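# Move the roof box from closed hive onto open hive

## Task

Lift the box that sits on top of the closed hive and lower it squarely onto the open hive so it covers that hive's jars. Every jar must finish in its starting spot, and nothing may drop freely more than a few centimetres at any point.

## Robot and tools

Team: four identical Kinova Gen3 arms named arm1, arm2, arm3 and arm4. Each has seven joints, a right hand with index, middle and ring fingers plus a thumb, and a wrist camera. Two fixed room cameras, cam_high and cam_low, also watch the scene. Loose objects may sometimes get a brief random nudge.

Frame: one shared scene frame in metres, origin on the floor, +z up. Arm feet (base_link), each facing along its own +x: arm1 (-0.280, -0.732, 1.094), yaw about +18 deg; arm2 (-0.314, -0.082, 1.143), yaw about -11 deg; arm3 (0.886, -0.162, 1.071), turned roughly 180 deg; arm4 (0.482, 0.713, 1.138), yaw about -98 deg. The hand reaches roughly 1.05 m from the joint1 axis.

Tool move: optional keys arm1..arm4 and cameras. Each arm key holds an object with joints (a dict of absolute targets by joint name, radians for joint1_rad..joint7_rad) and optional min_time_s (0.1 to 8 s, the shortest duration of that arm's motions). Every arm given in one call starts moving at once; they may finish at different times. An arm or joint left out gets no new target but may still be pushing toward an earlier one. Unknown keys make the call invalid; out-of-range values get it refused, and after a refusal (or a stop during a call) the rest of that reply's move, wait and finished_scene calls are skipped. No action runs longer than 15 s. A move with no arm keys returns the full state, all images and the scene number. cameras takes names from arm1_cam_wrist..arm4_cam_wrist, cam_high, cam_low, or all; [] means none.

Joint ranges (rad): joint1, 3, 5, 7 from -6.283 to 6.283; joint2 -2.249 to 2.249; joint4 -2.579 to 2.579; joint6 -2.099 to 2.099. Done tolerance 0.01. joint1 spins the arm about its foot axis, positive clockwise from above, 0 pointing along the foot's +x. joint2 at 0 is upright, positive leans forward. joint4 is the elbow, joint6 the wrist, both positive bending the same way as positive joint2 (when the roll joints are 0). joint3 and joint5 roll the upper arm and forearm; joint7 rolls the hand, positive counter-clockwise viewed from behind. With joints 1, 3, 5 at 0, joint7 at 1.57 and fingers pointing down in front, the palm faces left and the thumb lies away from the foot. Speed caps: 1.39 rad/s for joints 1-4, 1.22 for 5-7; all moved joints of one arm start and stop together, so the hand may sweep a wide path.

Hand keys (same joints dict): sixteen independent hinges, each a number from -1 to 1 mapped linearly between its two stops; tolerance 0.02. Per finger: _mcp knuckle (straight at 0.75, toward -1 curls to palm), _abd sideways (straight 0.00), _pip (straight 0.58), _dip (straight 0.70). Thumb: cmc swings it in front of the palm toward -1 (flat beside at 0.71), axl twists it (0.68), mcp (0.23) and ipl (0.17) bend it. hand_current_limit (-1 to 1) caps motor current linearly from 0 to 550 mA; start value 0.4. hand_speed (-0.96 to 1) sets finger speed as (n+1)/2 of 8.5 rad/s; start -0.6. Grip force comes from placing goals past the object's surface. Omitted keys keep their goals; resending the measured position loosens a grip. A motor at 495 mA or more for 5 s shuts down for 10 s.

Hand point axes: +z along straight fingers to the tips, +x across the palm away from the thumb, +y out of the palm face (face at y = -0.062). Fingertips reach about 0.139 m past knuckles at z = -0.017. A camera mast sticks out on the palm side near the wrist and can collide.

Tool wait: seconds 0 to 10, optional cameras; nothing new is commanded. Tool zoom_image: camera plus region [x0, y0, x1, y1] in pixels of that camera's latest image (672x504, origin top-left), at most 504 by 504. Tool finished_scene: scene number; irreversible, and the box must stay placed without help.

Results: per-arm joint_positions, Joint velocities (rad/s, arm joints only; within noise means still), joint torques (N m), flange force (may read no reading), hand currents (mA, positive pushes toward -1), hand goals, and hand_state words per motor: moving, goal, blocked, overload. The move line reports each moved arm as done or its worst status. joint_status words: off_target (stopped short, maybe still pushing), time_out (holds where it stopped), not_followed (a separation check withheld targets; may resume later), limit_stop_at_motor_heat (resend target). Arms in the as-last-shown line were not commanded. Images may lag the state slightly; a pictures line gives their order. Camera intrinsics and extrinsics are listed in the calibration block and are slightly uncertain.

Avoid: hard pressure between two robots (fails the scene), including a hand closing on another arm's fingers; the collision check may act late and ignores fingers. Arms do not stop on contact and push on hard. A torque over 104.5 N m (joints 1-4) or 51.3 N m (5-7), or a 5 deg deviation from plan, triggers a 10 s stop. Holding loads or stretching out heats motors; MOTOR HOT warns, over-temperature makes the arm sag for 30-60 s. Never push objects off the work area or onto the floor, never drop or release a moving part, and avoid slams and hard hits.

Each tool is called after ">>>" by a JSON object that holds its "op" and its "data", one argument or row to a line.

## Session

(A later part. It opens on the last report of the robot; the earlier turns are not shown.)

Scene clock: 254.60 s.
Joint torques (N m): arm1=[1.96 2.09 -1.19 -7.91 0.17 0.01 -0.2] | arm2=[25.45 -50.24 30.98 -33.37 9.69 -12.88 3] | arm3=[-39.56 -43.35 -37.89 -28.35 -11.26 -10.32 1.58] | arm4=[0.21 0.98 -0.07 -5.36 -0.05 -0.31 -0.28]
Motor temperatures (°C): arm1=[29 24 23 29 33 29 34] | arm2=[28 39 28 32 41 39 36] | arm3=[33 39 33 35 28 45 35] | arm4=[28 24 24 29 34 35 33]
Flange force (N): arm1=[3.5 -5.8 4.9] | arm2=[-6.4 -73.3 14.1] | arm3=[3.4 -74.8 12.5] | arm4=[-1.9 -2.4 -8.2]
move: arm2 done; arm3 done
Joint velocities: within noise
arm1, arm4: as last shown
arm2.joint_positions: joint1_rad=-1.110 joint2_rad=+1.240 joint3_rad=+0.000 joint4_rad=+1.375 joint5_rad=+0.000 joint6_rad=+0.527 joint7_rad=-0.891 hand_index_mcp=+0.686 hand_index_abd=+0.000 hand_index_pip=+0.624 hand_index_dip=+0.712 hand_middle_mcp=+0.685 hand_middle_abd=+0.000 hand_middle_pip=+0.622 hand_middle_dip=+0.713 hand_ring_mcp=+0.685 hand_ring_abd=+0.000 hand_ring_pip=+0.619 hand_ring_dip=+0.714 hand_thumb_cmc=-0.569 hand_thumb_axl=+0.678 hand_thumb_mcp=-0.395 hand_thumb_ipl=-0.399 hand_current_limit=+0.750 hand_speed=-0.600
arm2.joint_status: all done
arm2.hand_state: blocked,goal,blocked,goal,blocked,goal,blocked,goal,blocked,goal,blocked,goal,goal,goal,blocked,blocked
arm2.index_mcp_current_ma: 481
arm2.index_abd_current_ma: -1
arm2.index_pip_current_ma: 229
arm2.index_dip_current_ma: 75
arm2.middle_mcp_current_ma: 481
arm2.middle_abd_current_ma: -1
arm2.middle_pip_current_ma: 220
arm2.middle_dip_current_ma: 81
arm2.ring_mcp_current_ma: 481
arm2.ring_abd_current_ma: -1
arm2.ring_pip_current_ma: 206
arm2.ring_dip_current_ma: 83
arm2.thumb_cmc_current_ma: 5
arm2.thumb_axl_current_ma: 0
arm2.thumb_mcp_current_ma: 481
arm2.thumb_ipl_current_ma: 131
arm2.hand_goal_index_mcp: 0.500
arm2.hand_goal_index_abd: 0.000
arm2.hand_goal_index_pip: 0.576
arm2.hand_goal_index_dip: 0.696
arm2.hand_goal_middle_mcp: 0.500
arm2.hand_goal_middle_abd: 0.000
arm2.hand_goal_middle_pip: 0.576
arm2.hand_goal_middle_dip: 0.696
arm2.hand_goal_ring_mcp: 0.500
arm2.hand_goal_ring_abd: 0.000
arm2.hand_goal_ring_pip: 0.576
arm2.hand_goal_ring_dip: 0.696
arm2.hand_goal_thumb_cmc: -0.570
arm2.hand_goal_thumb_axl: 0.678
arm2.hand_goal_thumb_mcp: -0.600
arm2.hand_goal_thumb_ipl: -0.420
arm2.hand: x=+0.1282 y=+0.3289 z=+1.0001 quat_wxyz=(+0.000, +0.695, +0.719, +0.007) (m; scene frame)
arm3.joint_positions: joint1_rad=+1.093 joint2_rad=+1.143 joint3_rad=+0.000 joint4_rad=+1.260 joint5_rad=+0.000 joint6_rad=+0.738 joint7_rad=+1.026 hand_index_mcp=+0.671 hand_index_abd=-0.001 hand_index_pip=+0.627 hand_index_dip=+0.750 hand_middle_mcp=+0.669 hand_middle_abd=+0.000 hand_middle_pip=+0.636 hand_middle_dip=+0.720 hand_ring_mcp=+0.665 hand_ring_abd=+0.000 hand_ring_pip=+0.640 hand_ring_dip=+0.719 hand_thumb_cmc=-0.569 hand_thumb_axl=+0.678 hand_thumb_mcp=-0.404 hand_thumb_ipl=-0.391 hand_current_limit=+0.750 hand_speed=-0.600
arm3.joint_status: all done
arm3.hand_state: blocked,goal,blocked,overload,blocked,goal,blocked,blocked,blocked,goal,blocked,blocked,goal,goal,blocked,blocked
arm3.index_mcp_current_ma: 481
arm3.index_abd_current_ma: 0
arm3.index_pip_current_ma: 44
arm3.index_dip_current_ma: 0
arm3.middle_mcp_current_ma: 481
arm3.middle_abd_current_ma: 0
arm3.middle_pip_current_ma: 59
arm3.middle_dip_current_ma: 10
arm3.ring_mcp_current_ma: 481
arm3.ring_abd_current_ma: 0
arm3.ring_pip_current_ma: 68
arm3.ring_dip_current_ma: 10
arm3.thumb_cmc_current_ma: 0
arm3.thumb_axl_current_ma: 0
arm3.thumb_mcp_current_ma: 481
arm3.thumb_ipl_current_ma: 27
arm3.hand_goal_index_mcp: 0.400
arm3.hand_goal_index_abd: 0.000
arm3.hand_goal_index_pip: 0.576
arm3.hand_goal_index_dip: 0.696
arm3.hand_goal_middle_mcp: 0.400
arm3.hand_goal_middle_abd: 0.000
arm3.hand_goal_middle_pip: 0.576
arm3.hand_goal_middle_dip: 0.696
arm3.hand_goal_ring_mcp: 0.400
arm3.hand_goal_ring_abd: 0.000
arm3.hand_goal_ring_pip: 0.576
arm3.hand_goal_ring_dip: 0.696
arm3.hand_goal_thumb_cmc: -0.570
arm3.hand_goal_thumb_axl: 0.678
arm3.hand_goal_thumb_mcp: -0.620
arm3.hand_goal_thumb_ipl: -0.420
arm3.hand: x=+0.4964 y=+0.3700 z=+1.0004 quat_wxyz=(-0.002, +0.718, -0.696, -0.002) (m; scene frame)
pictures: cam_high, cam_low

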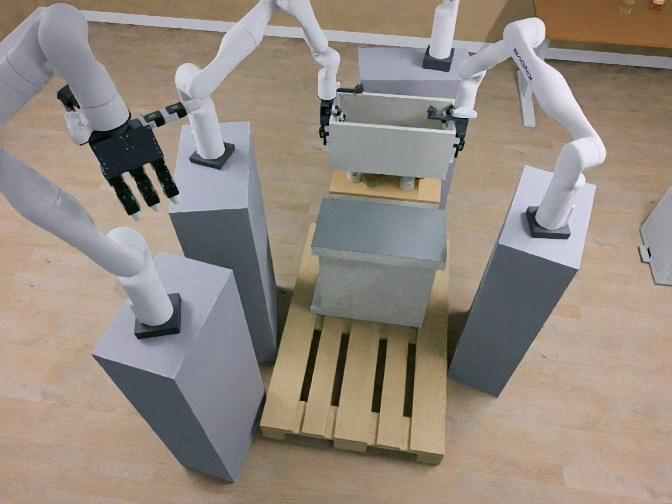

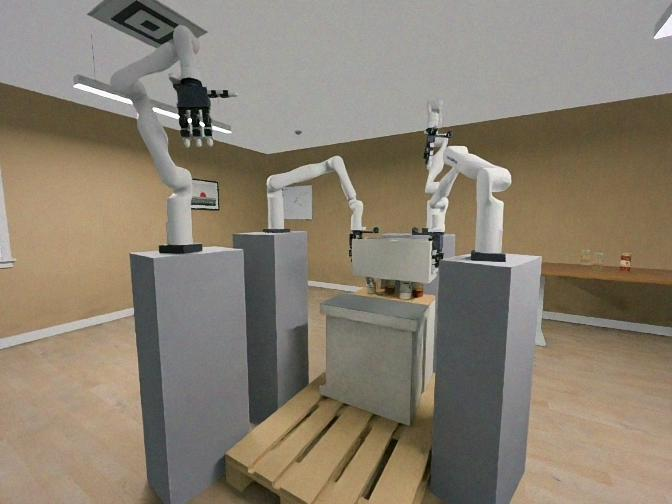

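>>> {"op": "move", "data": {
  "arm2": {"joints":{"joint1_rad":-1.1098,"joint2_rad":1.3455,"joint4_rad":1.3157,"joint6_rad":0.4804,"joint7_rad":-0.8912},"min_time_s":1.6},
  "arm3": {"joints":{"joint1_rad":1.0928,"joint2_rad":1.2380,"joint4_rad":1.2286,"joint6_rad":0.6750,"joint7_rad":1.0252},"min_time_s":1.6}
}}

>>> {"op": "move", "data": {
  "arm2": {"joints":{"joint1_rad":-1.1097,"joint2_rad":1.4560,"joint4_rad":1.2358,"joint6_rad":0.4498,"joint7_rad":-0.8911},"min_time_s":1.8},
  "arm3": {"joints":{"joint1_rad":1.0925,"joint2_rad":1.3389,"joint4_rad":1.1760,"joint6_rad":0.6267,"joint7_rad":1.0249},"min_time_s":1.8},
  "cameras": ["cam_high","cam_low"]
}}

>>> {"op": "zoom_image", "data": {
  "camera": "cam_high",
  "region": [320, 155, 390, 215]
}}

>>> {"op": "zoom_image", "data": {
  "camera": "cam_high",
  "region": [400, 165, 470, 225]
}}

>>> {"op": "zoom_image", "data": {
  "camera": "cam_low",
  "region": [330, 220, 470, 340]
}}

Scene clock: 260.47 s.
Joint torques (N m): arm1=[1.96 2.03 -1.15 -7.93 0.18 -0.02 -0.19] | arm2=[23.91 -52.21 30.13 -32.1 8.73 -12.38 2.84] | arm3=[-37.86 -44.51 -36.43 -27.1 -9.71 -9.86 1.81] | arm4=[0.2 0.98 -0.13 -5.35 -0.08 -0.34 -0.27]
Motor temperatures (°C): arm1=[29 24 23 29 33 29 34] | arm2=[28 40 29 32 41 39 36] | arm3=[33 39 33 36 28 45 35] | arm4=[28 24 24 29 34 35 33]
Flange force (N): arm1=[3.4 -5.7 4.8] | arm2=[-6.7 -69.5 14.2] | arm3=[3.0 -71.0 11.7] | arm4=[-1.8 -2.6 -8.3]
move: arm2 done; arm3 done
Joint velocities: within noise
arm1, arm4: as last shown
arm2.joint_positions: joint1_rad=-1.110 joint2_rad=+1.345 joint3_rad=+0.000 joint4_rad=+1.316 joint5_rad=+0.000 joint6_rad=+0.480 joint7_rad=-0.891 hand_index_mcp=+0.686 hand_index_abd=+0.000 hand_index_pip=+0.624 hand_index_dip=+0.712 hand_middle_mcp=+0.685 hand_middle_abd=+0.000 hand_middle_pip=+0.623 hand_middle_dip=+0.713 hand_ring_mcp=+0.685 hand_ring_abd=+0.000 hand_ring_pip=+0.620 hand_ring_dip=+0.714 hand_thumb_cmc=-0.569 hand_thumb_axl=+0.678 hand_thumb_mcp=-0.395 hand_thumb_ipl=-0.399 hand_current_limit=+0.750 hand_speed=-0.600
arm2.joint_status: all done
arm2.hand_state: blocked,goal,blocked,goal,blocked,goal,blocked,goal,blocked,goal,blocked,goal,goal,goal,blocked,blocked
arm2.index_mcp_current_ma: 481
arm2.index_abd_current_ma: -1
arm2.index_pip_current_ma: 232
arm2.index_dip_current_ma: 75
arm2.middle_mcp_current_ma: 481
arm2.middle_abd_current_ma: -1
arm2.middle_pip_current_ma: 225
arm2.middle_dip_current_ma: 81
arm2.ring_mcp_current_ma: 481
arm2.ring_abd_current_ma: -1
arm2.ring_pip_current_ma: 211
arm2.ring_dip_current_ma: 83
arm2.thumb_cmc_current_ma: 5
arm2.thumb_axl_current_ma: 0
arm2.thumb_mcp_current_ma: 481
arm2.thumb_ipl_current_ma: 131
arm2.hand_goal_index_mcp: 0.500
arm2.hand_goal_index_abd: 0.000
arm2.hand_goal_index_pip: 0.576
arm2.hand_goal_index_dip: 0.696
arm2.hand_goal_middle_mcp: 0.500
arm2.hand_goal_middle_abd: 0.000
arm2.hand_goal_middle_pip: 0.576
arm2.hand_goal_middle_dip: 0.696
arm2.hand_goal_ring_mcp: 0.500
arm2.hand_goal_ring_abd: 0.000
arm2.hand_goal_ring_pip: 0.576
arm2.hand_goal_ring_dip: 0.696
arm2.hand_goal_thumb_cmc: -0.570
arm2.hand_goal_thumb_axl: 0.678
arm2.hand_goal_thumb_mcp: -0.600
arm2.hand_goal_thumb_ipl: -0.420
arm2.hand: x=+0.1282 y=+0.3290 z=+0.9502 quat_wxyz=(+0.000, +0.695, +0.719, +0.007) (m; scene frame)
arm3.joint_positions: joint1_rad=+1.093 joint2_rad=+1.238 joint3_rad=+0.000 joint4_rad=+1.229 joint5_rad=+0.000 joint6_rad=+0.675 joint7_rad=+1.025 hand_index_mcp=+0.671 hand_index_abd=-0.001 hand_index_pip=+0.627 hand_index_dip=+0.750 hand_middle_mcp=+0.669 hand_middle_abd=+0.000 hand_middle_pip=+0.636 hand_middle_dip=+0.720 hand_ring_mcp=+0.665 hand_ring_abd=+0.000 hand_ring_pip=+0.640 hand_ring_dip=+0.719 hand_thumb_cmc=-0.569 hand_thumb_axl=+0.678 hand_thumb_mcp=-0.404 hand_thumb_ipl=-0.391 hand_current_limit=+0.750 hand_speed=-0.600
arm3.joint_status: all done
arm3.hand_state: blocked,goal,blocked,overload,blocked,goal,blocked,blocked,blocked,goal,blocked,blocked,goal,goal,blocked,blocked
arm3.index_mcp_current_ma: 481
arm3.index_abd_current_ma: 0
arm3.index_pip_current_ma: 44
arm3.index_dip_current_ma: 0
arm3.middle_mcp_current_ma: 481
arm3.middle_abd_current_ma: 0
arm3.middle_pip_current_ma: 59
arm3.middle_dip_current_ma: 10
arm3.ring_mcp_current_ma: 481
arm3.ring_abd_current_ma: 0
arm3.ring_pip_current_ma: 68
arm3.ring_dip_current_ma: 10
arm3.thumb_cmc_current_ma: 0
arm3.thumb_axl_current_ma: 0
arm3.thumb_mcp_current_ma: 481
arm3.thumb_ipl_current_ma: 27
arm3.hand_goal_index_mcp: 0.400
arm3.hand_goal_index_abd: 0.000
arm3.hand_goal_index_pip: 0.576
arm3.hand_goal_index_dip: 0.696
arm3.hand_goal_middle_mcp: 0.400
arm3.hand_goal_middle_abd: 0.000
arm3.hand_goal_middle_pip: 0.576
arm3.hand_goal_middle_dip: 0.696
arm3.hand_goal_ring_mcp: 0.400
arm3.hand_goal_ring_abd: 0.000
arm3.hand_goal_ring_pip: 0.576
arm3.hand_goal_ring_dip: 0.696
arm3.hand_goal_thumb_cmc: -0.570
arm3.hand_goal_thumb_axl: 0.678
arm3.hand_goal_thumb_mcp: -0.620
arm3.hand_goal_thumb_ipl: -0.420
arm3.hand: x=+0.4963 y=+0.3699 z=+0.9503 quat_wxyz=(-0.002, +0.718, -0.696, -0.002) (m; scene frame)
pictures: none

Scene clock: 262.57 s.
Joint torques (N m): arm1=[1.97 2.03 -1.16 -7.99 0.17 -0.02 -0.17] | arm2=[22.65 -53.32 28.97 -30.47 7.87 -11.71 2.56] | arm3=[-35.64 -45.91 -34.54 -26.11 -8.76 -9.55 1.76] | arm4=[0.21 0.96 -0.12 -5.35 -0.09 -0.34 -0.29]
Motor temperatures (°C): arm1=[29 24 23 29 33 29 34] | arm2=[28 40 29 32 41 39 36] | arm3=[34 39 33 36 28 45 35] | arm4=[28 24 24 29 34 35 33]
Flange force (N): arm1=[3.4 -5.6 5.1] | arm2=[-6.3 -65.6 13.9] | arm3=[3.0 -66.9 11.4] | arm4=[-1.8 -2.7 -8.3]
move: arm2 done; arm3 done
Joint velocities: within noise
arm1, arm4: as last shown
arm2.joint_positions: joint1_rad=-1.110 joint2_rad=+1.456 joint3_rad=+0.000 joint4_rad=+1.236 joint5_rad=+0.000 joint6_rad=+0.450 joint7_rad=-0.891 hand_index_mcp=+0.686 hand_index_abd=+0.000 hand_index_pip=+0.624 hand_index_dip=+0.712 hand_middle_mcp=+0.685 hand_middle_abd=+0.000 hand_middle_pip=+0.623 hand_middle_dip=+0.713 hand_ring_mcp=+0.685 hand_ring_abd=+0.000 hand_ring_pip=+0.621 hand_ring_dip=+0.714 hand_thumb_cmc=-0.569 hand_thumb_axl=+0.678 hand_thumb_mcp=-0.395 hand_thumb_ipl=-0.399 hand_current_limit=+0.750 hand_speed=-0.600
arm2.joint_status: all done
arm2.hand_state: blocked,goal,blocked,goal,blocked,goal,blocked,goal,blocked,goal,blocked,goal,goal,goal,blocked,blocked
arm2.index_mcp_current_ma: 481
arm2.index_abd_current_ma: 0
arm2.index_pip_current_ma: 232
arm2.index_dip_current_ma: 75
arm2.middle_mcp_current_ma: 481
arm2.middle_abd_current_ma: 0
arm2.middle_pip_current_ma: 226
arm2.middle_dip_current_ma: 81
arm2.ring_mcp_current_ma: 481
arm2.ring_abd_current_ma: 0
arm2.ring_pip_current_ma: 213
arm2.ring_dip_current_ma: 83
arm2.thumb_cmc_current_ma: 5
arm2.thumb_axl_current_ma: 0
arm2.thumb_mcp_current_ma: 481
arm2.thumb_ipl_current_ma: 131
arm2.hand_goal_index_mcp: 0.500
arm2.hand_goal_index_abd: 0.000
arm2.hand_goal_index_pip: 0.576
arm2.hand_goal_index_dip: 0.696
arm2.hand_goal_middle_mcp: 0.500
arm2.hand_goal_middle_abd: 0.000
arm2.hand_goal_middle_pip: 0.576
arm2.hand_goal_middle_dip: 0.696
arm2.hand_goal_ring_mcp: 0.500
arm2.hand_goal_ring_abd: 0.000
arm2.hand_goal_ring_pip: 0.576
arm2.hand_goal_ring_dip: 0.696
arm2.hand_goal_thumb_cmc: -0.570
arm2.hand_goal_thumb_axl: 0.678
arm2.hand_goal_thumb_mcp: -0.600
arm2.hand_goal_thumb_ipl: -0.420
arm2.hand: x=+0.1282 y=+0.3289 z=+0.9001 quat_wxyz=(+0.000, +0.695, +0.719, +0.007) (m; scene frame)
arm3.joint_positions: joint1_rad=+1.092 joint2_rad=+1.339 joint3_rad=+0.000 joint4_rad=+1.176 joint5_rad=+0.000 joint6_rad=+0.627 joint7_rad=+1.025 hand_index_mcp=+0.671 hand_index_abd=-0.001 hand_index_pip=+0.627 hand_index_dip=+0.750 hand_middle_mcp=+0.669 hand_middle_abd=+0.000 hand_middle_pip=+0.636 hand_middle_dip=+0.720 hand_ring_mcp=+0.665 hand_ring_abd=+0.000 hand_ring_pip=+0.640 hand_ring_dip=+0.719 hand_thumb_cmc=-0.569 hand_thumb_axl=+0.678 hand_thumb_mcp=-0.404 hand_thumb_ipl=-0.391 hand_current_limit=+0.750 hand_speed=-0.600
arm3.joint_status: all done
arm3.hand_state: blocked,goal,blocked,overload,blocked,goal,blocked,blocked,blocked,goal,blocked,blocked,goal,goal,blocked,blocked
arm3.index_mcp_current_ma: 481
arm3.index_abd_current_ma: 0
arm3.index_pip_current_ma: 44
arm3.index_dip_current_ma: 0
arm3.middle_mcp_current_ma: 481
arm3.middle_abd_current_ma: 0
arm3.middle_pip_current_ma: 60
arm3.middle_dip_current_ma: 10
arm3.ring_mcp_current_ma: 481
arm3.ring_abd_current_ma: 0
arm3.ring_pip_current_ma: 68
arm3.ring_dip_current_ma: 10
arm3.thumb_cmc_current_ma: 0
arm3.thumb_axl_current_ma: 0
arm3.thumb_mcp_current_ma: 481
arm3.thumb_ipl_current_ma: 27
arm3.hand_goal_index_mcp: 0.400
arm3.hand_goal_index_abd: 0.000
arm3.hand_goal_index_pip: 0.576
arm3.hand_goal_index_dip: 0.696
arm3.hand_goal_middle_mcp: 0.400
arm3.hand_goal_middle_abd: 0.000
arm3.hand_goal_middle_pip: 0.576
arm3.hand_goal_middle_dip: 0.696
arm3.hand_goal_ring_mcp: 0.400
arm3.hand_goal_ring_abd: 0.000
arm3.hand_goal_ring_pip: 0.576
arm3.hand_goal_ring_dip: 0.696
arm3.hand_goal_thumb_cmc: -0.570
arm3.hand_goal_thumb_axl: 0.678
arm3.hand_goal_thumb_mcp: -0.620
arm3.hand_goal_thumb_ipl: -0.420
arm3.hand: x=+0.4963 y=+0.3700 z=+0.9004 quat_wxyz=(-0.002, +0.718, -0.696, -0.002) (m; scene frame)
pictures: cam_high, cam_low

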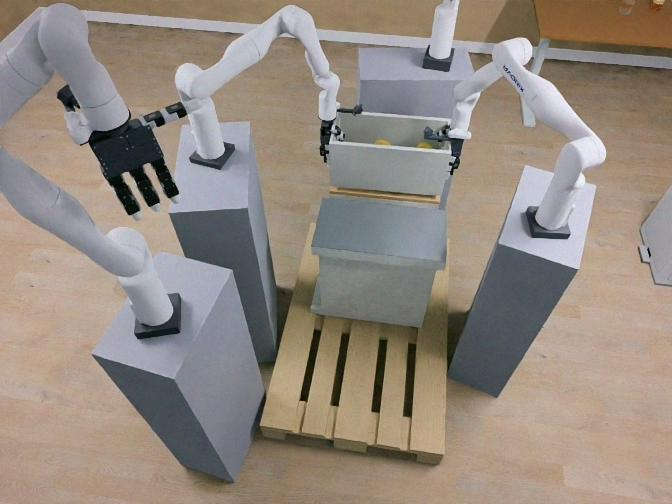

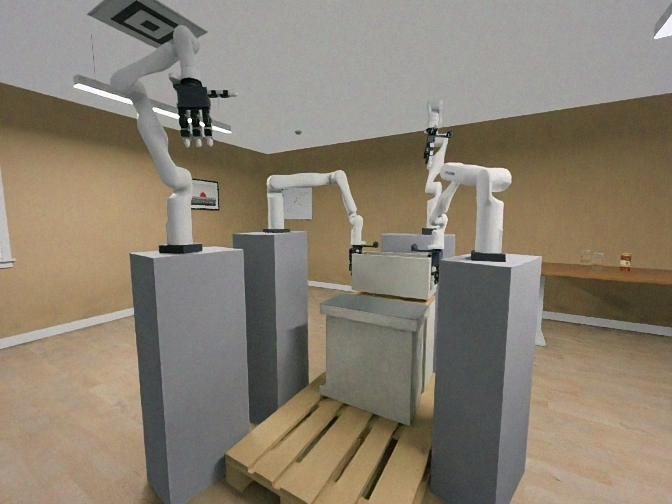

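Scaled by 7.200 from the camera's 672x504 image, which has a finer 960x720 frame.

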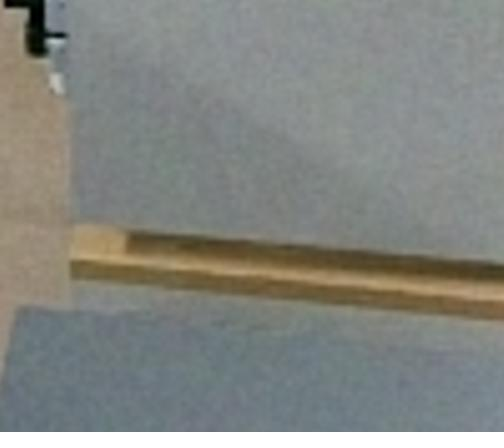

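Scaled by 7.200 from the camera's 672x504 image, which has a finer 960x720 frame.

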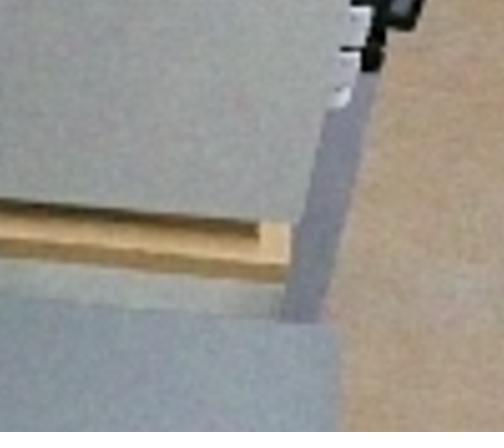

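Scaled by 3.600 from the camera's 672x504 image, which has a finer 960x720 frame.

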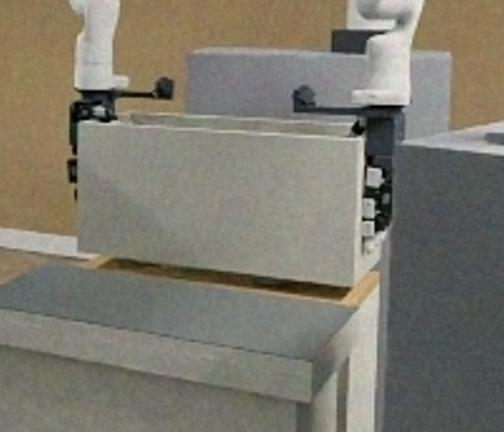

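>>> {"op": "zoom_image", "data": {
  "camera": "cam_high",
  "region": [322, 176, 352, 201]
}}

>>> {"op": "zoom_image", "data": {
  "camera": "cam_high",
  "region": [420, 184, 450, 209]
}}

>>> {"op": "zoom_image", "data": {
  "camera": "cam_low",
  "region": [345, 284, 365, 300]
}}

>>> {"op": "zoom_image", "data": {
  "camera": "cam_low",
  "region": [415, 284, 445, 309]
}}

Scaled by 16.800 from the camera's 672x504 image, which has a finer 960x720 frame.

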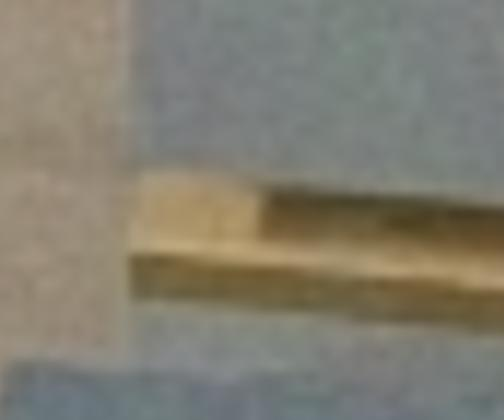

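Scaled by 16.800 from the camera's 672x504 image, which has a finer 960x720 frame.

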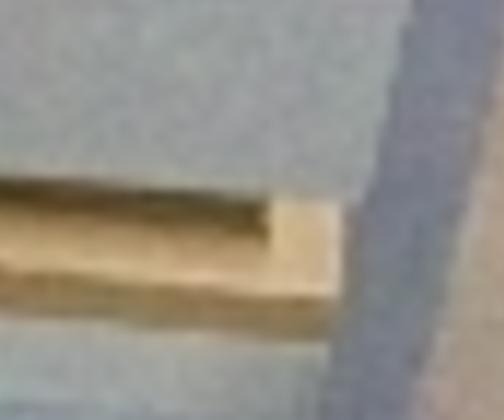

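Scaled by 25.200 from the camera's 672x504 image, which has a finer 960x720 frame.

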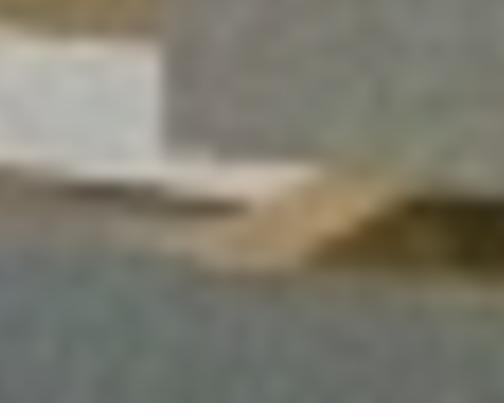

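Scaled by 16.800 from the camera's 672x504 image, which has a finer 960x720 frame.

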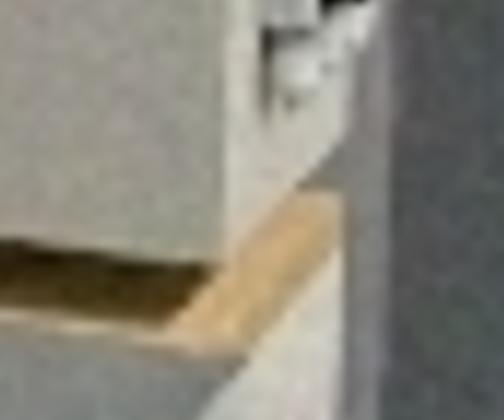

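>>> {"op": "move", "data": {
  "arm2": {"joints":{"joint1_rad":-1.1097,"joint2_rad":1.5061,"joint4_rad":1.1935,"joint6_rad":0.4420,"joint7_rad":-0.8911},"min_time_s":1.6},
  "arm3": {"joints":{"joint1_rad":1.0924,"joint2_rad":1.3851,"joint4_rad":1.1462,"joint6_rad":0.6103,"joint7_rad":1.0248},"min_time_s":1.6},
  "cameras": ["cam_high","cam_low"]
}}

>>> {"op": "zoom_image", "data": {
  "camera": "cam_high",
  "region": [322, 176, 352, 201]
}}

>>> {"op": "zoom_image", "data": {
  "camera": "cam_high",
  "region": [420, 184, 450, 209]
}}

>>> {"op": "zoom_image", "data": {
  "camera": "cam_low",
  "region": [340, 220, 450, 320]
}}

Scene clock: 302.60 s.
Joint torques (N m): arm1=[1.99 2.07 -1.21 -7.9 0.15 -0.01 -0.19] | arm2=[21.96 -53.65 28.17 -29.73 7.55 -11.42 2.48] | arm3=[-34.55 -46.3 -33.52 -25.68 -8.29 -9.37 1.72] | arm4=[0.16 0.93 -0.09 -5.34 -0.11 -0.34 -0.22]
Motor temperatures (°C): arm1=[29 24 23 29 33 29 34] | arm2=[31 42 29 33 41 40 36] | arm3=[35 41 35 36 28 45 35] | arm4=[28 24 24 29 34 35 33]
Flange force (N): arm1=[3.5 -5.9 4.8] | arm2=[-6.2 -63.6 13.7] | arm3=[3.5 -65.2 11.0] | arm4=[-2.0 -2.4 -8.4]
move: arm2 done; arm3 done
Joint velocities: within noise
arm1, arm4: as last shown
arm2.joint_positions: joint1_rad=-1.110 joint2_rad=+1.506 joint3_rad=+0.000 joint4_rad=+1.193 joint5_rad=+0.000 joint6_rad=+0.442 joint7_rad=-0.891 hand_index_mcp=+0.686 hand_index_abd=+0.000 hand_index_pip=+0.625 hand_index_dip=+0.712 hand_middle_mcp=+0.685 hand_middle_abd=+0.000 hand_middle_pip=+0.623 hand_middle_dip=+0.713 hand_ring_mcp=+0.685 hand_ring_abd=+0.000 hand_ring_pip=+0.621 hand_ring_dip=+0.714 hand_thumb_cmc=-0.569 hand_thumb_axl=+0.678 hand_thumb_mcp=-0.395 hand_thumb_ipl=-0.399 hand_current_limit=+0.750 hand_speed=-0.600
arm2.joint_status: all done
arm2.hand_state: blocked,goal,blocked,goal,blocked,goal,blocked,goal,blocked,goal,blocked,goal,goal,goal,blocked,blocked
arm2.index_mcp_current_ma: 481
arm2.index_abd_current_ma: 0
arm2.index_pip_current_ma: 233
arm2.index_dip_current_ma: 75
arm2.middle_mcp_current_ma: 481
arm2.middle_abd_current_ma: 0
arm2.middle_pip_current_ma: 227
arm2.middle_dip_current_ma: 81
arm2.ring_mcp_current_ma: 481
arm2.ring_abd_current_ma: 0
arm2.ring_pip_current_ma: 214
arm2.ring_dip_current_ma: 83
arm2.thumb_cmc_current_ma: 5
arm2.thumb_axl_current_ma: 0
arm2.thumb_mcp_current_ma: 481
arm2.thumb_ipl_current_ma: 131
arm2.hand_goal_index_mcp: 0.500
arm2.hand_goal_index_abd: 0.000
arm2.hand_goal_index_pip: 0.576
arm2.hand_goal_index_dip: 0.696
arm2.hand_goal_middle_mcp: 0.500
arm2.hand_goal_middle_abd: 0.000
arm2.hand_goal_middle_pip: 0.576
arm2.hand_goal_middle_dip: 0.696
arm2.hand_goal_ring_mcp: 0.500
arm2.hand_goal_ring_abd: 0.000
arm2.hand_goal_ring_pip: 0.576
arm2.hand_goal_ring_dip: 0.696
arm2.hand_goal_thumb_cmc: -0.570
arm2.hand_goal_thumb_axl: 0.678
arm2.hand_goal_thumb_mcp: -0.600
arm2.hand_goal_thumb_ipl: -0.420
arm2.hand: x=+0.1282 y=+0.3289 z=+0.8780 quat_wxyz=(+0.000, +0.695, +0.719, +0.007) (m; scene frame)
arm3.joint_positions: joint1_rad=+1.092 joint2_rad=+1.385 joint3_rad=+0.000 joint4_rad=+1.146 joint5_rad=+0.000 joint6_rad=+0.610 joint7_rad=+1.025 hand_index_mcp=+0.671 hand_index_abd=-0.001 hand_index_pip=+0.628 hand_index_dip=+0.750 hand_middle_mcp=+0.669 hand_middle_abd=+0.000 hand_middle_pip=+0.637 hand_middle_dip=+0.720 hand_ring_mcp=+0.665 hand_ring_abd=+0.000 hand_ring_pip=+0.641 hand_ring_dip=+0.719 hand_thumb_cmc=-0.569 hand_thumb_axl=+0.678 hand_thumb_mcp=-0.405 hand_thumb_ipl=-0.391 hand_current_limit=+0.750 hand_speed=-0.600
arm3.joint_status: all done
arm3.hand_state: blocked,goal,blocked,overload,blocked,goal,blocked,blocked,blocked,goal,blocked,blocked,goal,goal,blocked,blocked
arm3.index_mcp_current_ma: 481
arm3.index_abd_current_ma: 0
arm3.index_pip_current_ma: 44
arm3.index_dip_current_ma: 0
arm3.middle_mcp_current_ma: 481
arm3.middle_abd_current_ma: 0
arm3.middle_pip_current_ma: 60
arm3.middle_dip_current_ma: 10
arm3.ring_mcp_current_ma: 481
arm3.ring_abd_current_ma: 0
arm3.ring_pip_current_ma: 68
arm3.ring_dip_current_ma: 10
arm3.thumb_cmc_current_ma: 0
arm3.thumb_axl_current_ma: 0
arm3.thumb_mcp_current_ma: 481
arm3.thumb_ipl_current_ma: 27
arm3.hand_goal_index_mcp: 0.400
arm3.hand_goal_index_abd: 0.000
arm3.hand_goal_index_pip: 0.576
arm3.hand_goal_index_dip: 0.696
arm3.hand_goal_middle_mcp: 0.400
arm3.hand_goal_middle_abd: 0.000
arm3.hand_goal_middle_pip: 0.576
arm3.hand_goal_middle_dip: 0.696
arm3.hand_goal_ring_mcp: 0.400
arm3.hand_goal_ring_abd: 0.000
arm3.hand_goal_ring_pip: 0.576
arm3.hand_goal_ring_dip: 0.696
arm3.hand_goal_thumb_cmc: -0.570
arm3.hand_goal_thumb_axl: 0.678
arm3.hand_goal_thumb_mcp: -0.620
arm3.hand_goal_thumb_ipl: -0.420
arm3.hand: x=+0.4964 y=+0.3699 z=+0.8783 quat_wxyz=(-0.002, +0.718, -0.696, -0.002) (m; scene frame)
pictures: cam_high, cam_low

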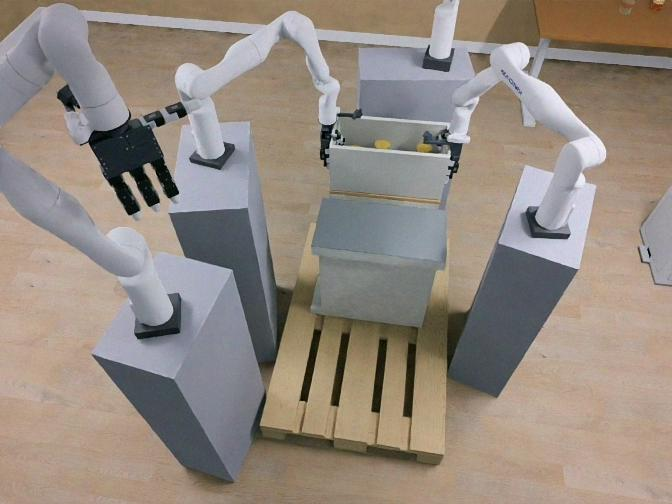

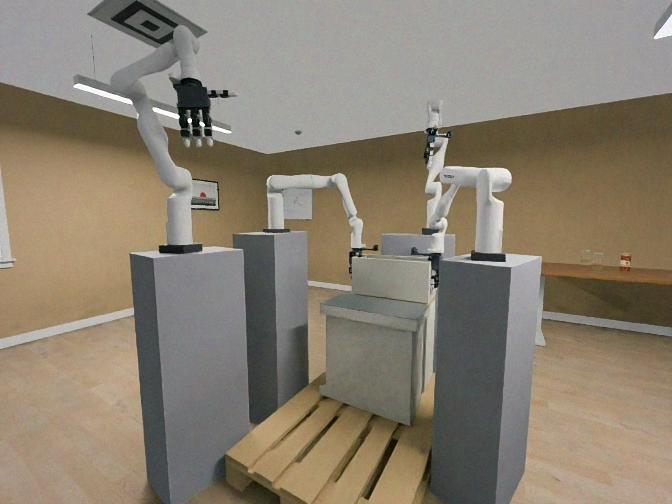

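Scaled by 16.800 from the camera's 672x504 image, which has a finer 960x720 frame.

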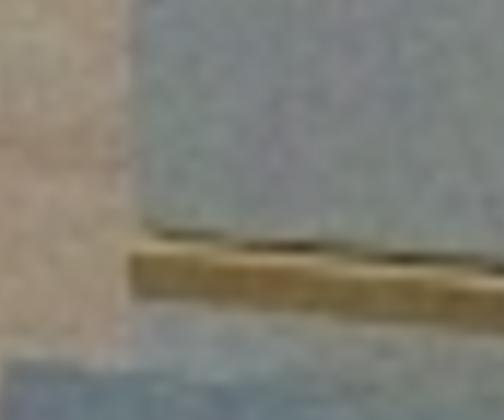

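Scaled by 16.800 from the camera's 672x504 image, which has a finer 960x720 frame.

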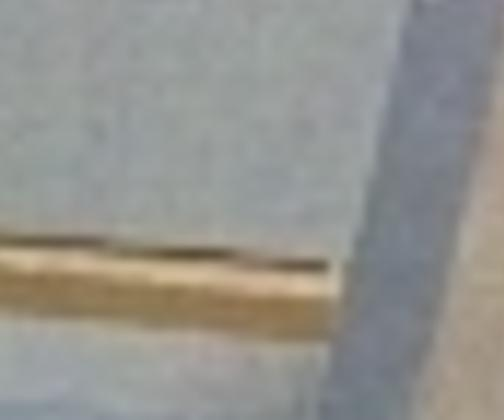

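Scaled by 4.582 from the camera's 672x504 image, which has a finer 960x720 frame.

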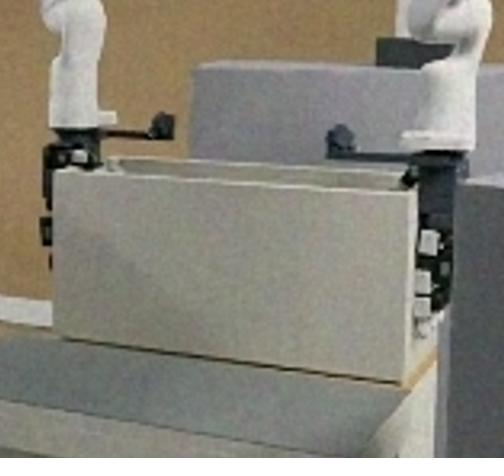

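>>> {"op": "zoom_image", "data": {
  "camera": "cam_low",
  "region": [415, 284, 445, 309]
}}

>>> {"op": "zoom_image", "data": {
  "camera": "cam_low",
  "region": [345, 284, 375, 309]
}}

Scaled by 16.800 from the camera's 672x504 image, which has a finer 960x720 frame.

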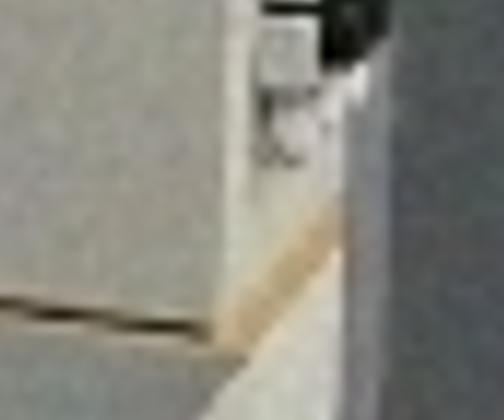

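Scaled by 16.800 from the camera's 672x504 image, which has a finer 960x720 frame.

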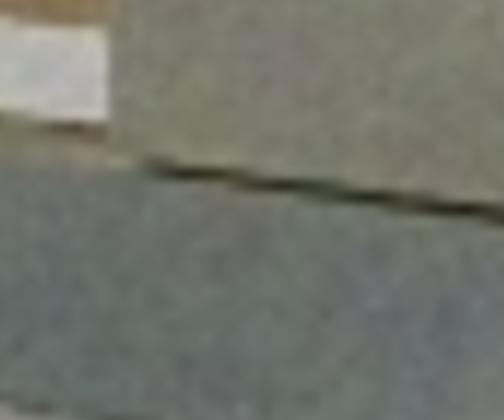

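>>> {"op": "zoom_image", "data": {
  "camera": "cam_high",
  "region": [322, 106, 362, 156]
}}

>>> {"op": "zoom_image", "data": {
  "camera": "cam_high",
  "region": [420, 116, 460, 166]
}}

>>> {"op": "zoom_image", "data": {
  "camera": "cam_low",
  "region": [340, 244, 380, 304]
}}

>>> {"op": "zoom_image", "data": {
  "camera": "cam_low",
  "region": [405, 250, 445, 310]
}}

Scaled by 10.080 from the camera's 672x504 image, which has a finer 960x720 frame.

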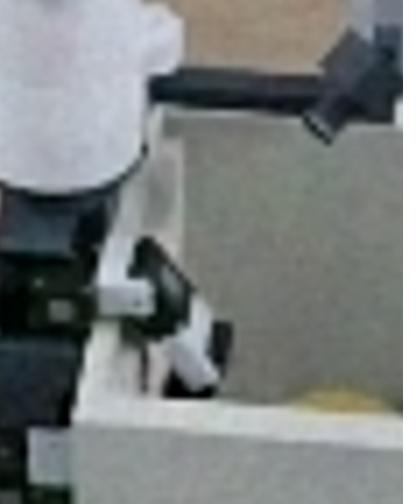

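Scaled by 10.080 from the camera's 672x504 image, which has a finer 960x720 frame.

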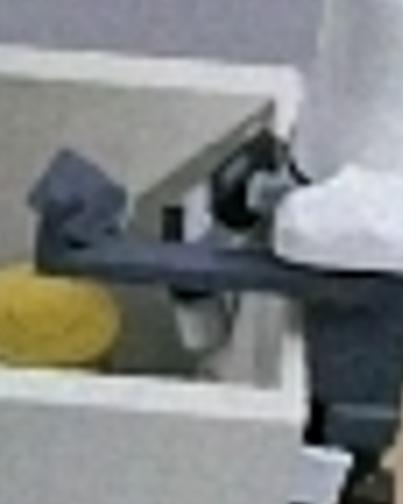

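Scaled by 8.400 from the camera's 672x504 image, which has a finer 960x720 frame.

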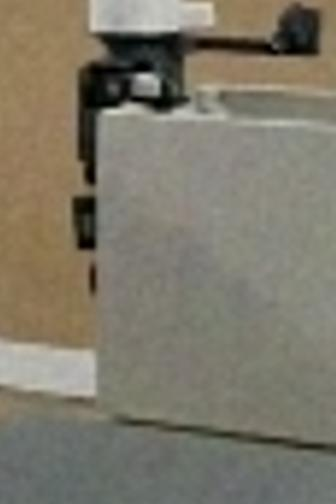

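Scaled by 8.400 from the camera's 672x504 image, which has a finer 960x720 frame.

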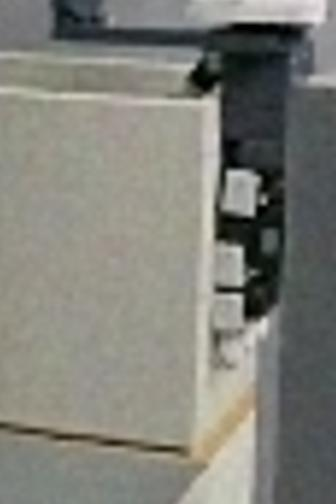

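>>> {"op": "move", "data": {
  "arm2": {"joints":{"joint1_rad":-1.1097,"joint2_rad":1.5200,"joint4_rad":1.1809,"joint6_rad":0.4407,"joint7_rad":-0.8911},"min_time_s":1.2},
  "arm3": {"joints":{"joint1_rad":1.0924,"joint2_rad":1.3979,"joint4_rad":1.1372,"joint6_rad":0.6065,"joint7_rad":1.0248},"min_time_s":1.2}
}}

>>> {"op": "move", "data": {
  "arm2": {"joints":{"joint2_rad":1.5246,"joint4_rad":1.1766,"joint6_rad":0.4404},"min_time_s":0.8},
  "arm3": {"joints":{"joint2_rad":1.4022,"joint4_rad":1.1342,"joint6_rad":0.6052},"min_time_s":0.8}
}}

Scene clock: 346.70 s.
Joint torques (N m): arm1=[1.96 2.07 -1.13 -7.93 0.18 -0.03 -0.17] | arm2=[23.42 -41.68 29.13 -31.14 8.02 -14.12 2.92] | arm3=[-38.04 -41.97 -37.47 -24.93 -9.7 -8.49 1.22] | arm4=[0.23 0.91 -0.09 -5.35 -0.05 -0.3 -0.27]
Motor temperatures (°C): arm1=[29 25 23 29 33 29 34] | arm2=[31 44 30 34 41 40 36] | arm3=[37 43 35 37 28 45 35] | arm4=[28 24 24 29 34 35 33]
Flange force (N): arm1=[3.4 -5.5 4.8] | arm2=[-11.9 -73.3 -18.3] | arm3=[5.5 -73.9 2.9] | arm4=[-2.0 -2.5 -8.2]
move: arm2 done; arm3 done
Joint velocities: within noise
arm1, arm4: as last shown
arm2.joint_positions: joint1_rad=-1.110 joint2_rad=+1.520 joint3_rad=+0.000 joint4_rad=+1.181 joint5_rad=+0.000 joint6_rad=+0.441 joint7_rad=-0.891 hand_index_mcp=+0.686 hand_index_abd=-0.008 hand_index_pip=+0.627 hand_index_dip=+0.712 hand_middle_mcp=+0.685 hand_middle_abd=-0.008 hand_middle_pip=+0.626 hand_middle_dip=+0.713 hand_ring_mcp=+0.685 hand_ring_abd=-0.008 hand_ring_pip=+0.624 hand_ring_dip=+0.714 hand_thumb_cmc=-0.569 hand_thumb_axl=+0.676 hand_thumb_mcp=-0.395 hand_thumb_ipl=-0.399 hand_current_limit=+0.750 hand_speed=-0.600
arm2.joint_status: all done
arm2.hand_state: blocked,goal,blocked,goal,blocked,goal,blocked,goal,blocked,goal,blocked,goal,goal,goal,blocked,blocked
arm2.index_mcp_current_ma: 481
arm2.index_abd_current_ma: -33
arm2.index_pip_current_ma: 245
arm2.index_dip_current_ma: 75
arm2.middle_mcp_current_ma: 481
arm2.middle_abd_current_ma: -33
arm2.middle_pip_current_ma: 240
arm2.middle_dip_current_ma: 81
arm2.ring_mcp_current_ma: 481
arm2.ring_abd_current_ma: -31
arm2.ring_pip_current_ma: 228
arm2.ring_dip_current_ma: 83
arm2.thumb_cmc_current_ma: 4
arm2.thumb_axl_current_ma: -9
arm2.thumb_mcp_current_ma: 481
arm2.thumb_ipl_current_ma: 131
arm2.hand_goal_index_mcp: 0.500
arm2.hand_goal_index_abd: 0.000
arm2.hand_goal_index_pip: 0.576
arm2.hand_goal_index_dip: 0.696
arm2.hand_goal_middle_mcp: 0.500
arm2.hand_goal_middle_abd: 0.000
arm2.hand_goal_middle_pip: 0.576
arm2.hand_goal_middle_dip: 0.696
arm2.hand_goal_ring_mcp: 0.500
arm2.hand_goal_ring_abd: 0.000
arm2.hand_goal_ring_pip: 0.576
arm2.hand_goal_ring_dip: 0.696
arm2.hand_goal_thumb_cmc: -0.570
arm2.hand_goal_thumb_axl: 0.678
arm2.hand_goal_thumb_mcp: -0.600
arm2.hand_goal_thumb_ipl: -0.420
arm2.hand: x=+0.1283 y=+0.3289 z=+0.8720 quat_wxyz=(+0.000, +0.695, +0.719, +0.007) (m; scene frame)
arm3.joint_positions: joint1_rad=+1.092 joint2_rad=+1.398 joint3_rad=+0.000 joint4_rad=+1.137 joint5_rad=+0.000 joint6_rad=+0.606 joint7_rad=+1.025 hand_index_mcp=+0.671 hand_index_abd=+0.008 hand_index_pip=+0.628 hand_index_dip=+0.750 hand_middle_mcp=+0.669 hand_middle_abd=+0.008 hand_middle_pip=+0.637 hand_middle_dip=+0.721 hand_ring_mcp=+0.665 hand_ring_abd=+0.008 hand_ring_pip=+0.641 hand_ring_dip=+0.721 hand_thumb_cmc=-0.569 hand_thumb_axl=+0.679 hand_thumb_mcp=-0.405 hand_thumb_ipl=-0.390 hand_current_limit=+0.750 hand_speed=-0.600
arm3.joint_status: all done
arm3.hand_state: blocked,goal,blocked,overload,blocked,goal,blocked,blocked,blocked,goal,blocked,blocked,goal,goal,blocked,blocked
arm3.index_mcp_current_ma: 481
arm3.index_abd_current_ma: 1
arm3.index_pip_current_ma: 44
arm3.index_dip_current_ma: 0
arm3.middle_mcp_current_ma: 481
arm3.middle_abd_current_ma: 1
arm3.middle_pip_current_ma: 60
arm3.middle_dip_current_ma: 11
arm3.ring_mcp_current_ma: 481
arm3.ring_abd_current_ma: 1
arm3.ring_pip_current_ma: 68
arm3.ring_dip_current_ma: 11
arm3.thumb_cmc_current_ma: 0
arm3.thumb_axl_current_ma: 0
arm3.thumb_mcp_current_ma: 481
arm3.thumb_ipl_current_ma: 27
arm3.hand_goal_index_mcp: 0.400
arm3.hand_goal_index_abd: 0.000
arm3.hand_goal_index_pip: 0.576
arm3.hand_goal_index_dip: 0.696
arm3.hand_goal_middle_mcp: 0.400
arm3.hand_goal_middle_abd: 0.000
arm3.hand_goal_middle_pip: 0.576
arm3.hand_goal_middle_dip: 0.696
arm3.hand_goal_ring_mcp: 0.400
arm3.hand_goal_ring_abd: 0.000
arm3.hand_goal_ring_pip: 0.576
arm3.hand_goal_ring_dip: 0.696
arm3.hand_goal_thumb_cmc: -0.570
arm3.hand_goal_thumb_axl: 0.678
arm3.hand_goal_thumb_mcp: -0.620
arm3.hand_goal_thumb_ipl: -0.420
arm3.hand: x=+0.4964 y=+0.3700 z=+0.8724 quat_wxyz=(-0.002, +0.718, -0.696, -0.002) (m; scene frame)
pictures: none

Scene clock: 347.83 s.
Joint torques (N m): arm1=[1.96 2.06 -1.17 -7.98 0.17 -0.03 -0.18] | arm2=[28.68 -31.61 32.73 -28.81 8.53 -14.62 2.95] | arm3=[-40.9 -20.07 -40.34 -25.9 -11.28 -13.96 -0.55] | arm4=[0.19 0.93 -0.11 -5.33 -0.11 -0.3 -0.27]
Motor temperatures (°C): arm1=[29 25 23 29 33 29 34] | arm2=[31 44 30 34 41 41 36] | arm3=[37 43 35 37 28 45 35] | arm4=[28 24 24 29 34 35 33]
Flange force (N): arm1=[3.5 -5.7 5.0] | arm2=[-5.1 -79.9 -37.0] | arm3=[17.8 -89.5 -49.3] | arm4=[-1.9 -2.7 -8.3]
move: arm2 done; arm3 done
Joint velocities: within noise
arm1.joint_positions: joint1_rad=-0.038 joint2_rad=-0.467 joint3_rad=-0.093 joint4_rad=+1.472 joint5_rad=+0.007 joint6_rad=+2.044 joint7_rad=+1.797 hand_index_mcp=+0.753 hand_index_abd=+0.000 hand_index_pip=+0.577 hand_index_dip=+0.696 hand_middle_mcp=+0.753 hand_middle_abd=+0.000 hand_middle_pip=+0.577 hand_middle_dip=+0.696 hand_ring_mcp=+0.753 hand_ring_abd=+0.000 hand_ring_pip=+0.577 hand_ring_dip=+0.696 hand_thumb_cmc=+0.714 hand_thumb_axl=+0.677 hand_thumb_mcp=+0.224 hand_thumb_ipl=+0.168 hand_current_limit=+0.400 hand_speed=-0.600
arm1.joint_status: not commanded
arm1.hand_state: goal,goal,goal,goal,goal,goal,goal,goal,goal,goal,goal,goal,goal,goal,goal,goal
arm1.index_mcp_current_ma: 0
arm1.index_abd_current_ma: 0
arm1.index_pip_current_ma: 0
arm1.index_dip_current_ma: 0
arm1.middle_mcp_current_ma: 0
arm1.middle_abd_current_ma: 0
arm1.middle_pip_current_ma: 0
arm1.middle_dip_current_ma: 0
arm1.ring_mcp_current_ma: 0
arm1.ring_abd_current_ma: 0
arm1.ring_pip_current_ma: 0
arm1.ring_dip_current_ma: 0
arm1.thumb_cmc_current_ma: 0
arm1.thumb_axl_current_ma: 0
arm1.thumb_mcp_current_ma: 0
arm1.thumb_ipl_current_ma: 0
arm1.hand_goal_index_mcp: 0.754
arm1.hand_goal_index_abd: 0.000
arm1.hand_goal_index_pip: 0.576
arm1.hand_goal_index_dip: 0.696
arm1.hand_goal_middle_mcp: 0.754
arm1.hand_goal_middle_abd: 0.000
arm1.hand_goal_middle_pip: 0.576
arm1.hand_goal_middle_dip: 0.696
arm1.hand_goal_ring_mcp: 0.754
arm1.hand_goal_ring_abd: 0.000
arm1.hand_goal_ring_pip: 0.576
arm1.hand_goal_ring_dip: 0.696
arm1.hand_goal_thumb_cmc: 0.714
arm1.hand_goal_thumb_axl: 0.678
arm1.hand_goal_thumb_mcp: 0.226
arm1.hand_goal_thumb_ipl: 0.168
arm1.hand: x=-0.2149 y=-0.6209 z=+1.6195 quat_wxyz=(+0.049, -0.327, +0.943, -0.020) (m; scene frame)
arm2.joint_positions: joint1_rad=-1.110 joint2_rad=+1.525 joint3_rad=+0.000 joint4_rad=+1.177 joint5_rad=+0.000 joint6_rad=+0.440 joint7_rad=-0.891 hand_index_mcp=+0.686 hand_index_abd=-0.002 hand_index_pip=+0.628 hand_index_dip=+0.712 hand_middle_mcp=+0.685 hand_middle_abd=-0.002 hand_middle_pip=+0.627 hand_middle_dip=+0.713 hand_ring_mcp=+0.685 hand_ring_abd=-0.001 hand_ring_pip=+0.625 hand_ring_dip=+0.714 hand_thumb_cmc=-0.569 hand_thumb_axl=+0.679 hand_thumb_mcp=-0.396 hand_thumb_ipl=-0.399 hand_current_limit=+0.750 hand_speed=-0.600
arm2.joint_status: all done
arm2.hand_state: blocked,goal,blocked,goal,blocked,goal,blocked,goal,blocked,goal,blocked,goal,goal,goal,blocked,blocked
arm2.index_mcp_current_ma: 481
arm2.index_abd_current_ma: -7
arm2.index_pip_current_ma: 249
arm2.index_dip_current_ma: 75
arm2.middle_mcp_current_ma: 481
arm2.middle_abd_current_ma: -6
arm2.middle_pip_current_ma: 244
arm2.middle_dip_current_ma: 81
arm2.ring_mcp_current_ma: 481
arm2.ring_abd_current_ma: -5
arm2.ring_pip_current_ma: 232
arm2.ring_dip_current_ma: 83
arm2.thumb_cmc_current_ma: 4
arm2.thumb_axl_current_ma: 4
arm2.thumb_mcp_current_ma: 481
arm2.thumb_ipl_current_ma: 131
arm2.hand_goal_index_mcp: 0.500
arm2.hand_goal_index_abd: 0.000
arm2.hand_goal_index_pip: 0.576
arm2.hand_goal_index_dip: 0.696
arm2.hand_goal_middle_mcp: 0.500
arm2.hand_goal_middle_abd: 0.000
arm2.hand_goal_middle_pip: 0.576
arm2.hand_goal_middle_dip: 0.696
arm2.hand_goal_ring_mcp: 0.500
arm2.hand_goal_ring_abd: 0.000
arm2.hand_goal_ring_pip: 0.576
arm2.hand_goal_ring_dip: 0.696
arm2.hand_goal_thumb_cmc: -0.570
arm2.hand_goal_thumb_axl: 0.678
arm2.hand_goal_thumb_mcp: -0.600
arm2.hand_goal_thumb_ipl: -0.420
arm2.hand: x=+0.1283 y=+0.3290 z=+0.8701 quat_wxyz=(+0.000, +0.695, +0.719, +0.007) (m; scene frame)
arm3.joint_positions: joint1_rad=+1.092 joint2_rad=+1.402 joint3_rad=+0.000 joint4_rad=+1.134 joint5_rad=+0.000 joint6_rad=+0.605 joint7_rad=+1.025 hand_index_mcp=+0.671 hand_index_abd=+0.005 hand_index_pip=+0.628 hand_index_dip=+0.747 hand_middle_mcp=+0.669 hand_middle_abd=+0.006 hand_middle_pip=+0.637 hand_middle_dip=+0.721 hand_ring_mcp=+0.665 hand_ring_abd=+0.005 hand_ring_pip=+0.641 hand_ring_dip=+0.721 hand_thumb_cmc=-0.569 hand_thumb_axl=+0.679 hand_thumb_mcp=-0.405 hand_thumb_ipl=-0.390 hand_current_limit=+0.750 hand_speed=-0.600
arm3.joint_status: all done
arm3.hand_state: blocked,goal,blocked,overload,blocked,goal,blocked,blocked,blocked,goal,blocked,blocked,goal,goal,blocked,blocked
arm3.index_mcp_current_ma: 481
arm3.index_abd_current_ma: 0
arm3.index_pip_current_ma: 44
arm3.index_dip_current_ma: 0
arm3.middle_mcp_current_ma: 481
arm3.middle_abd_current_ma: 0
arm3.middle_pip_current_ma: 60
arm3.middle_dip_current_ma: 11
arm3.ring_mcp_current_ma: 481
arm3.ring_abd_current_ma: 0
arm3.ring_pip_current_ma: 68
arm3.ring_dip_current_ma: 11
arm3.thumb_cmc_current_ma: 0
arm3.thumb_axl_current_ma: 0
arm3.thumb_mcp_current_ma: 481
arm3.thumb_ipl_current_ma: 27
arm3.hand_goal_index_mcp: 0.400
arm3.hand_goal_index_abd: 0.000
arm3.hand_goal_index_pip: 0.576
arm3.hand_goal_index_dip: 0.696
arm3.hand_goal_middle_mcp: 0.400
arm3.hand_goal_middle_abd: 0.000
arm3.hand_goal_middle_pip: 0.576
arm3.hand_goal_middle_dip: 0.696
arm3.hand_goal_ring_mcp: 0.400
arm3.hand_goal_ring_abd: 0.000
arm3.hand_goal_ring_pip: 0.576
arm3.hand_goal_ring_dip: 0.696
arm3.hand_goal_thumb_cmc: -0.570
arm3.hand_goal_thumb_axl: 0.678
arm3.hand_goal_thumb_mcp: -0.620
arm3.hand_goal_thumb_ipl: -0.420
arm3.hand: x=+0.4963 y=+0.3701 z=+0.8704 quat_wxyz=(-0.002, +0.718, -0.696, -0.003) (m; scene frame)
arm4.joint_positions: joint1_rad=-0.061 joint2_rad=-0.451 joint3_rad=-0.109 joint4_rad=+1.456 joint5_rad=+0.005 joint6_rad=+1.995 joint7_rad=+1.873 hand_index_mcp=+0.753 hand_index_abd=+0.000 hand_index_pip=+0.577 hand_index_dip=+0.696 hand_middle_mcp=+0.753 hand_middle_abd=+0.000 hand_middle_pip=+0.577 hand_middle_dip=+0.696 hand_ring_mcp=+0.753 hand_ring_abd=+0.000 hand_ring_pip=+0.577 hand_ring_dip=+0.696 hand_thumb_cmc=+0.714 hand_thumb_axl=+0.677 hand_thumb_mcp=+0.224 hand_thumb_ipl=+0.168 hand_current_limit=+0.400 hand_speed=-0.600
arm4.joint_status: not commanded
arm4.hand_state: goal,goal,goal,goal,goal,goal,goal,goal,goal,goal,goal,goal,goal,goal,goal,goal
arm4.index_mcp_current_ma: -1
arm4.index_abd_current_ma: 0
arm4.index_pip_current_ma: 1
arm4.index_dip_current_ma: 0
arm4.middle_mcp_current_ma: -1
arm4.middle_abd_current_ma: 0
arm4.middle_pip_current_ma: 1
arm4.middle_dip_current_ma: 0
arm4.ring_mcp_current_ma: -1
arm4.ring_abd_current_ma: 0
arm4.ring_pip_current_ma: 1
arm4.ring_dip_current_ma: 0
arm4.thumb_cmc_current_ma: 0
arm4.thumb_axl_current_ma: -1
arm4.thumb_mcp_current_ma: -5
arm4.thumb_ipl_current_ma: 0
arm4.hand_goal_index_mcp: 0.754
arm4.hand_goal_index_abd: 0.000
arm4.hand_goal_index_pip: 0.576
arm4.hand_goal_index_dip: 0.696
arm4.hand_goal_middle_mcp: 0.754
arm4.hand_goal_middle_abd: 0.000
arm4.hand_goal_middle_pip: 0.576
arm4.hand_goal_middle_dip: 0.696
arm4.hand_goal_ring_mcp: 0.754
arm4.hand_goal_ring_abd: 0.000
arm4.hand_goal_ring_pip: 0.576
arm4.hand_goal_ring_dip: 0.696
arm4.hand_goal_thumb_cmc: 0.714
arm4.hand_goal_thumb_axl: 0.678
arm4.hand_goal_thumb_mcp: 0.226
arm4.hand_goal_thumb_ipl: 0.168
arm4.hand: x=+0.5536 y=+0.5979 z=+1.6681 quat_wxyz=(+0.027, +0.580, +0.811, -0.071) (m; scene frame)
pictures: none


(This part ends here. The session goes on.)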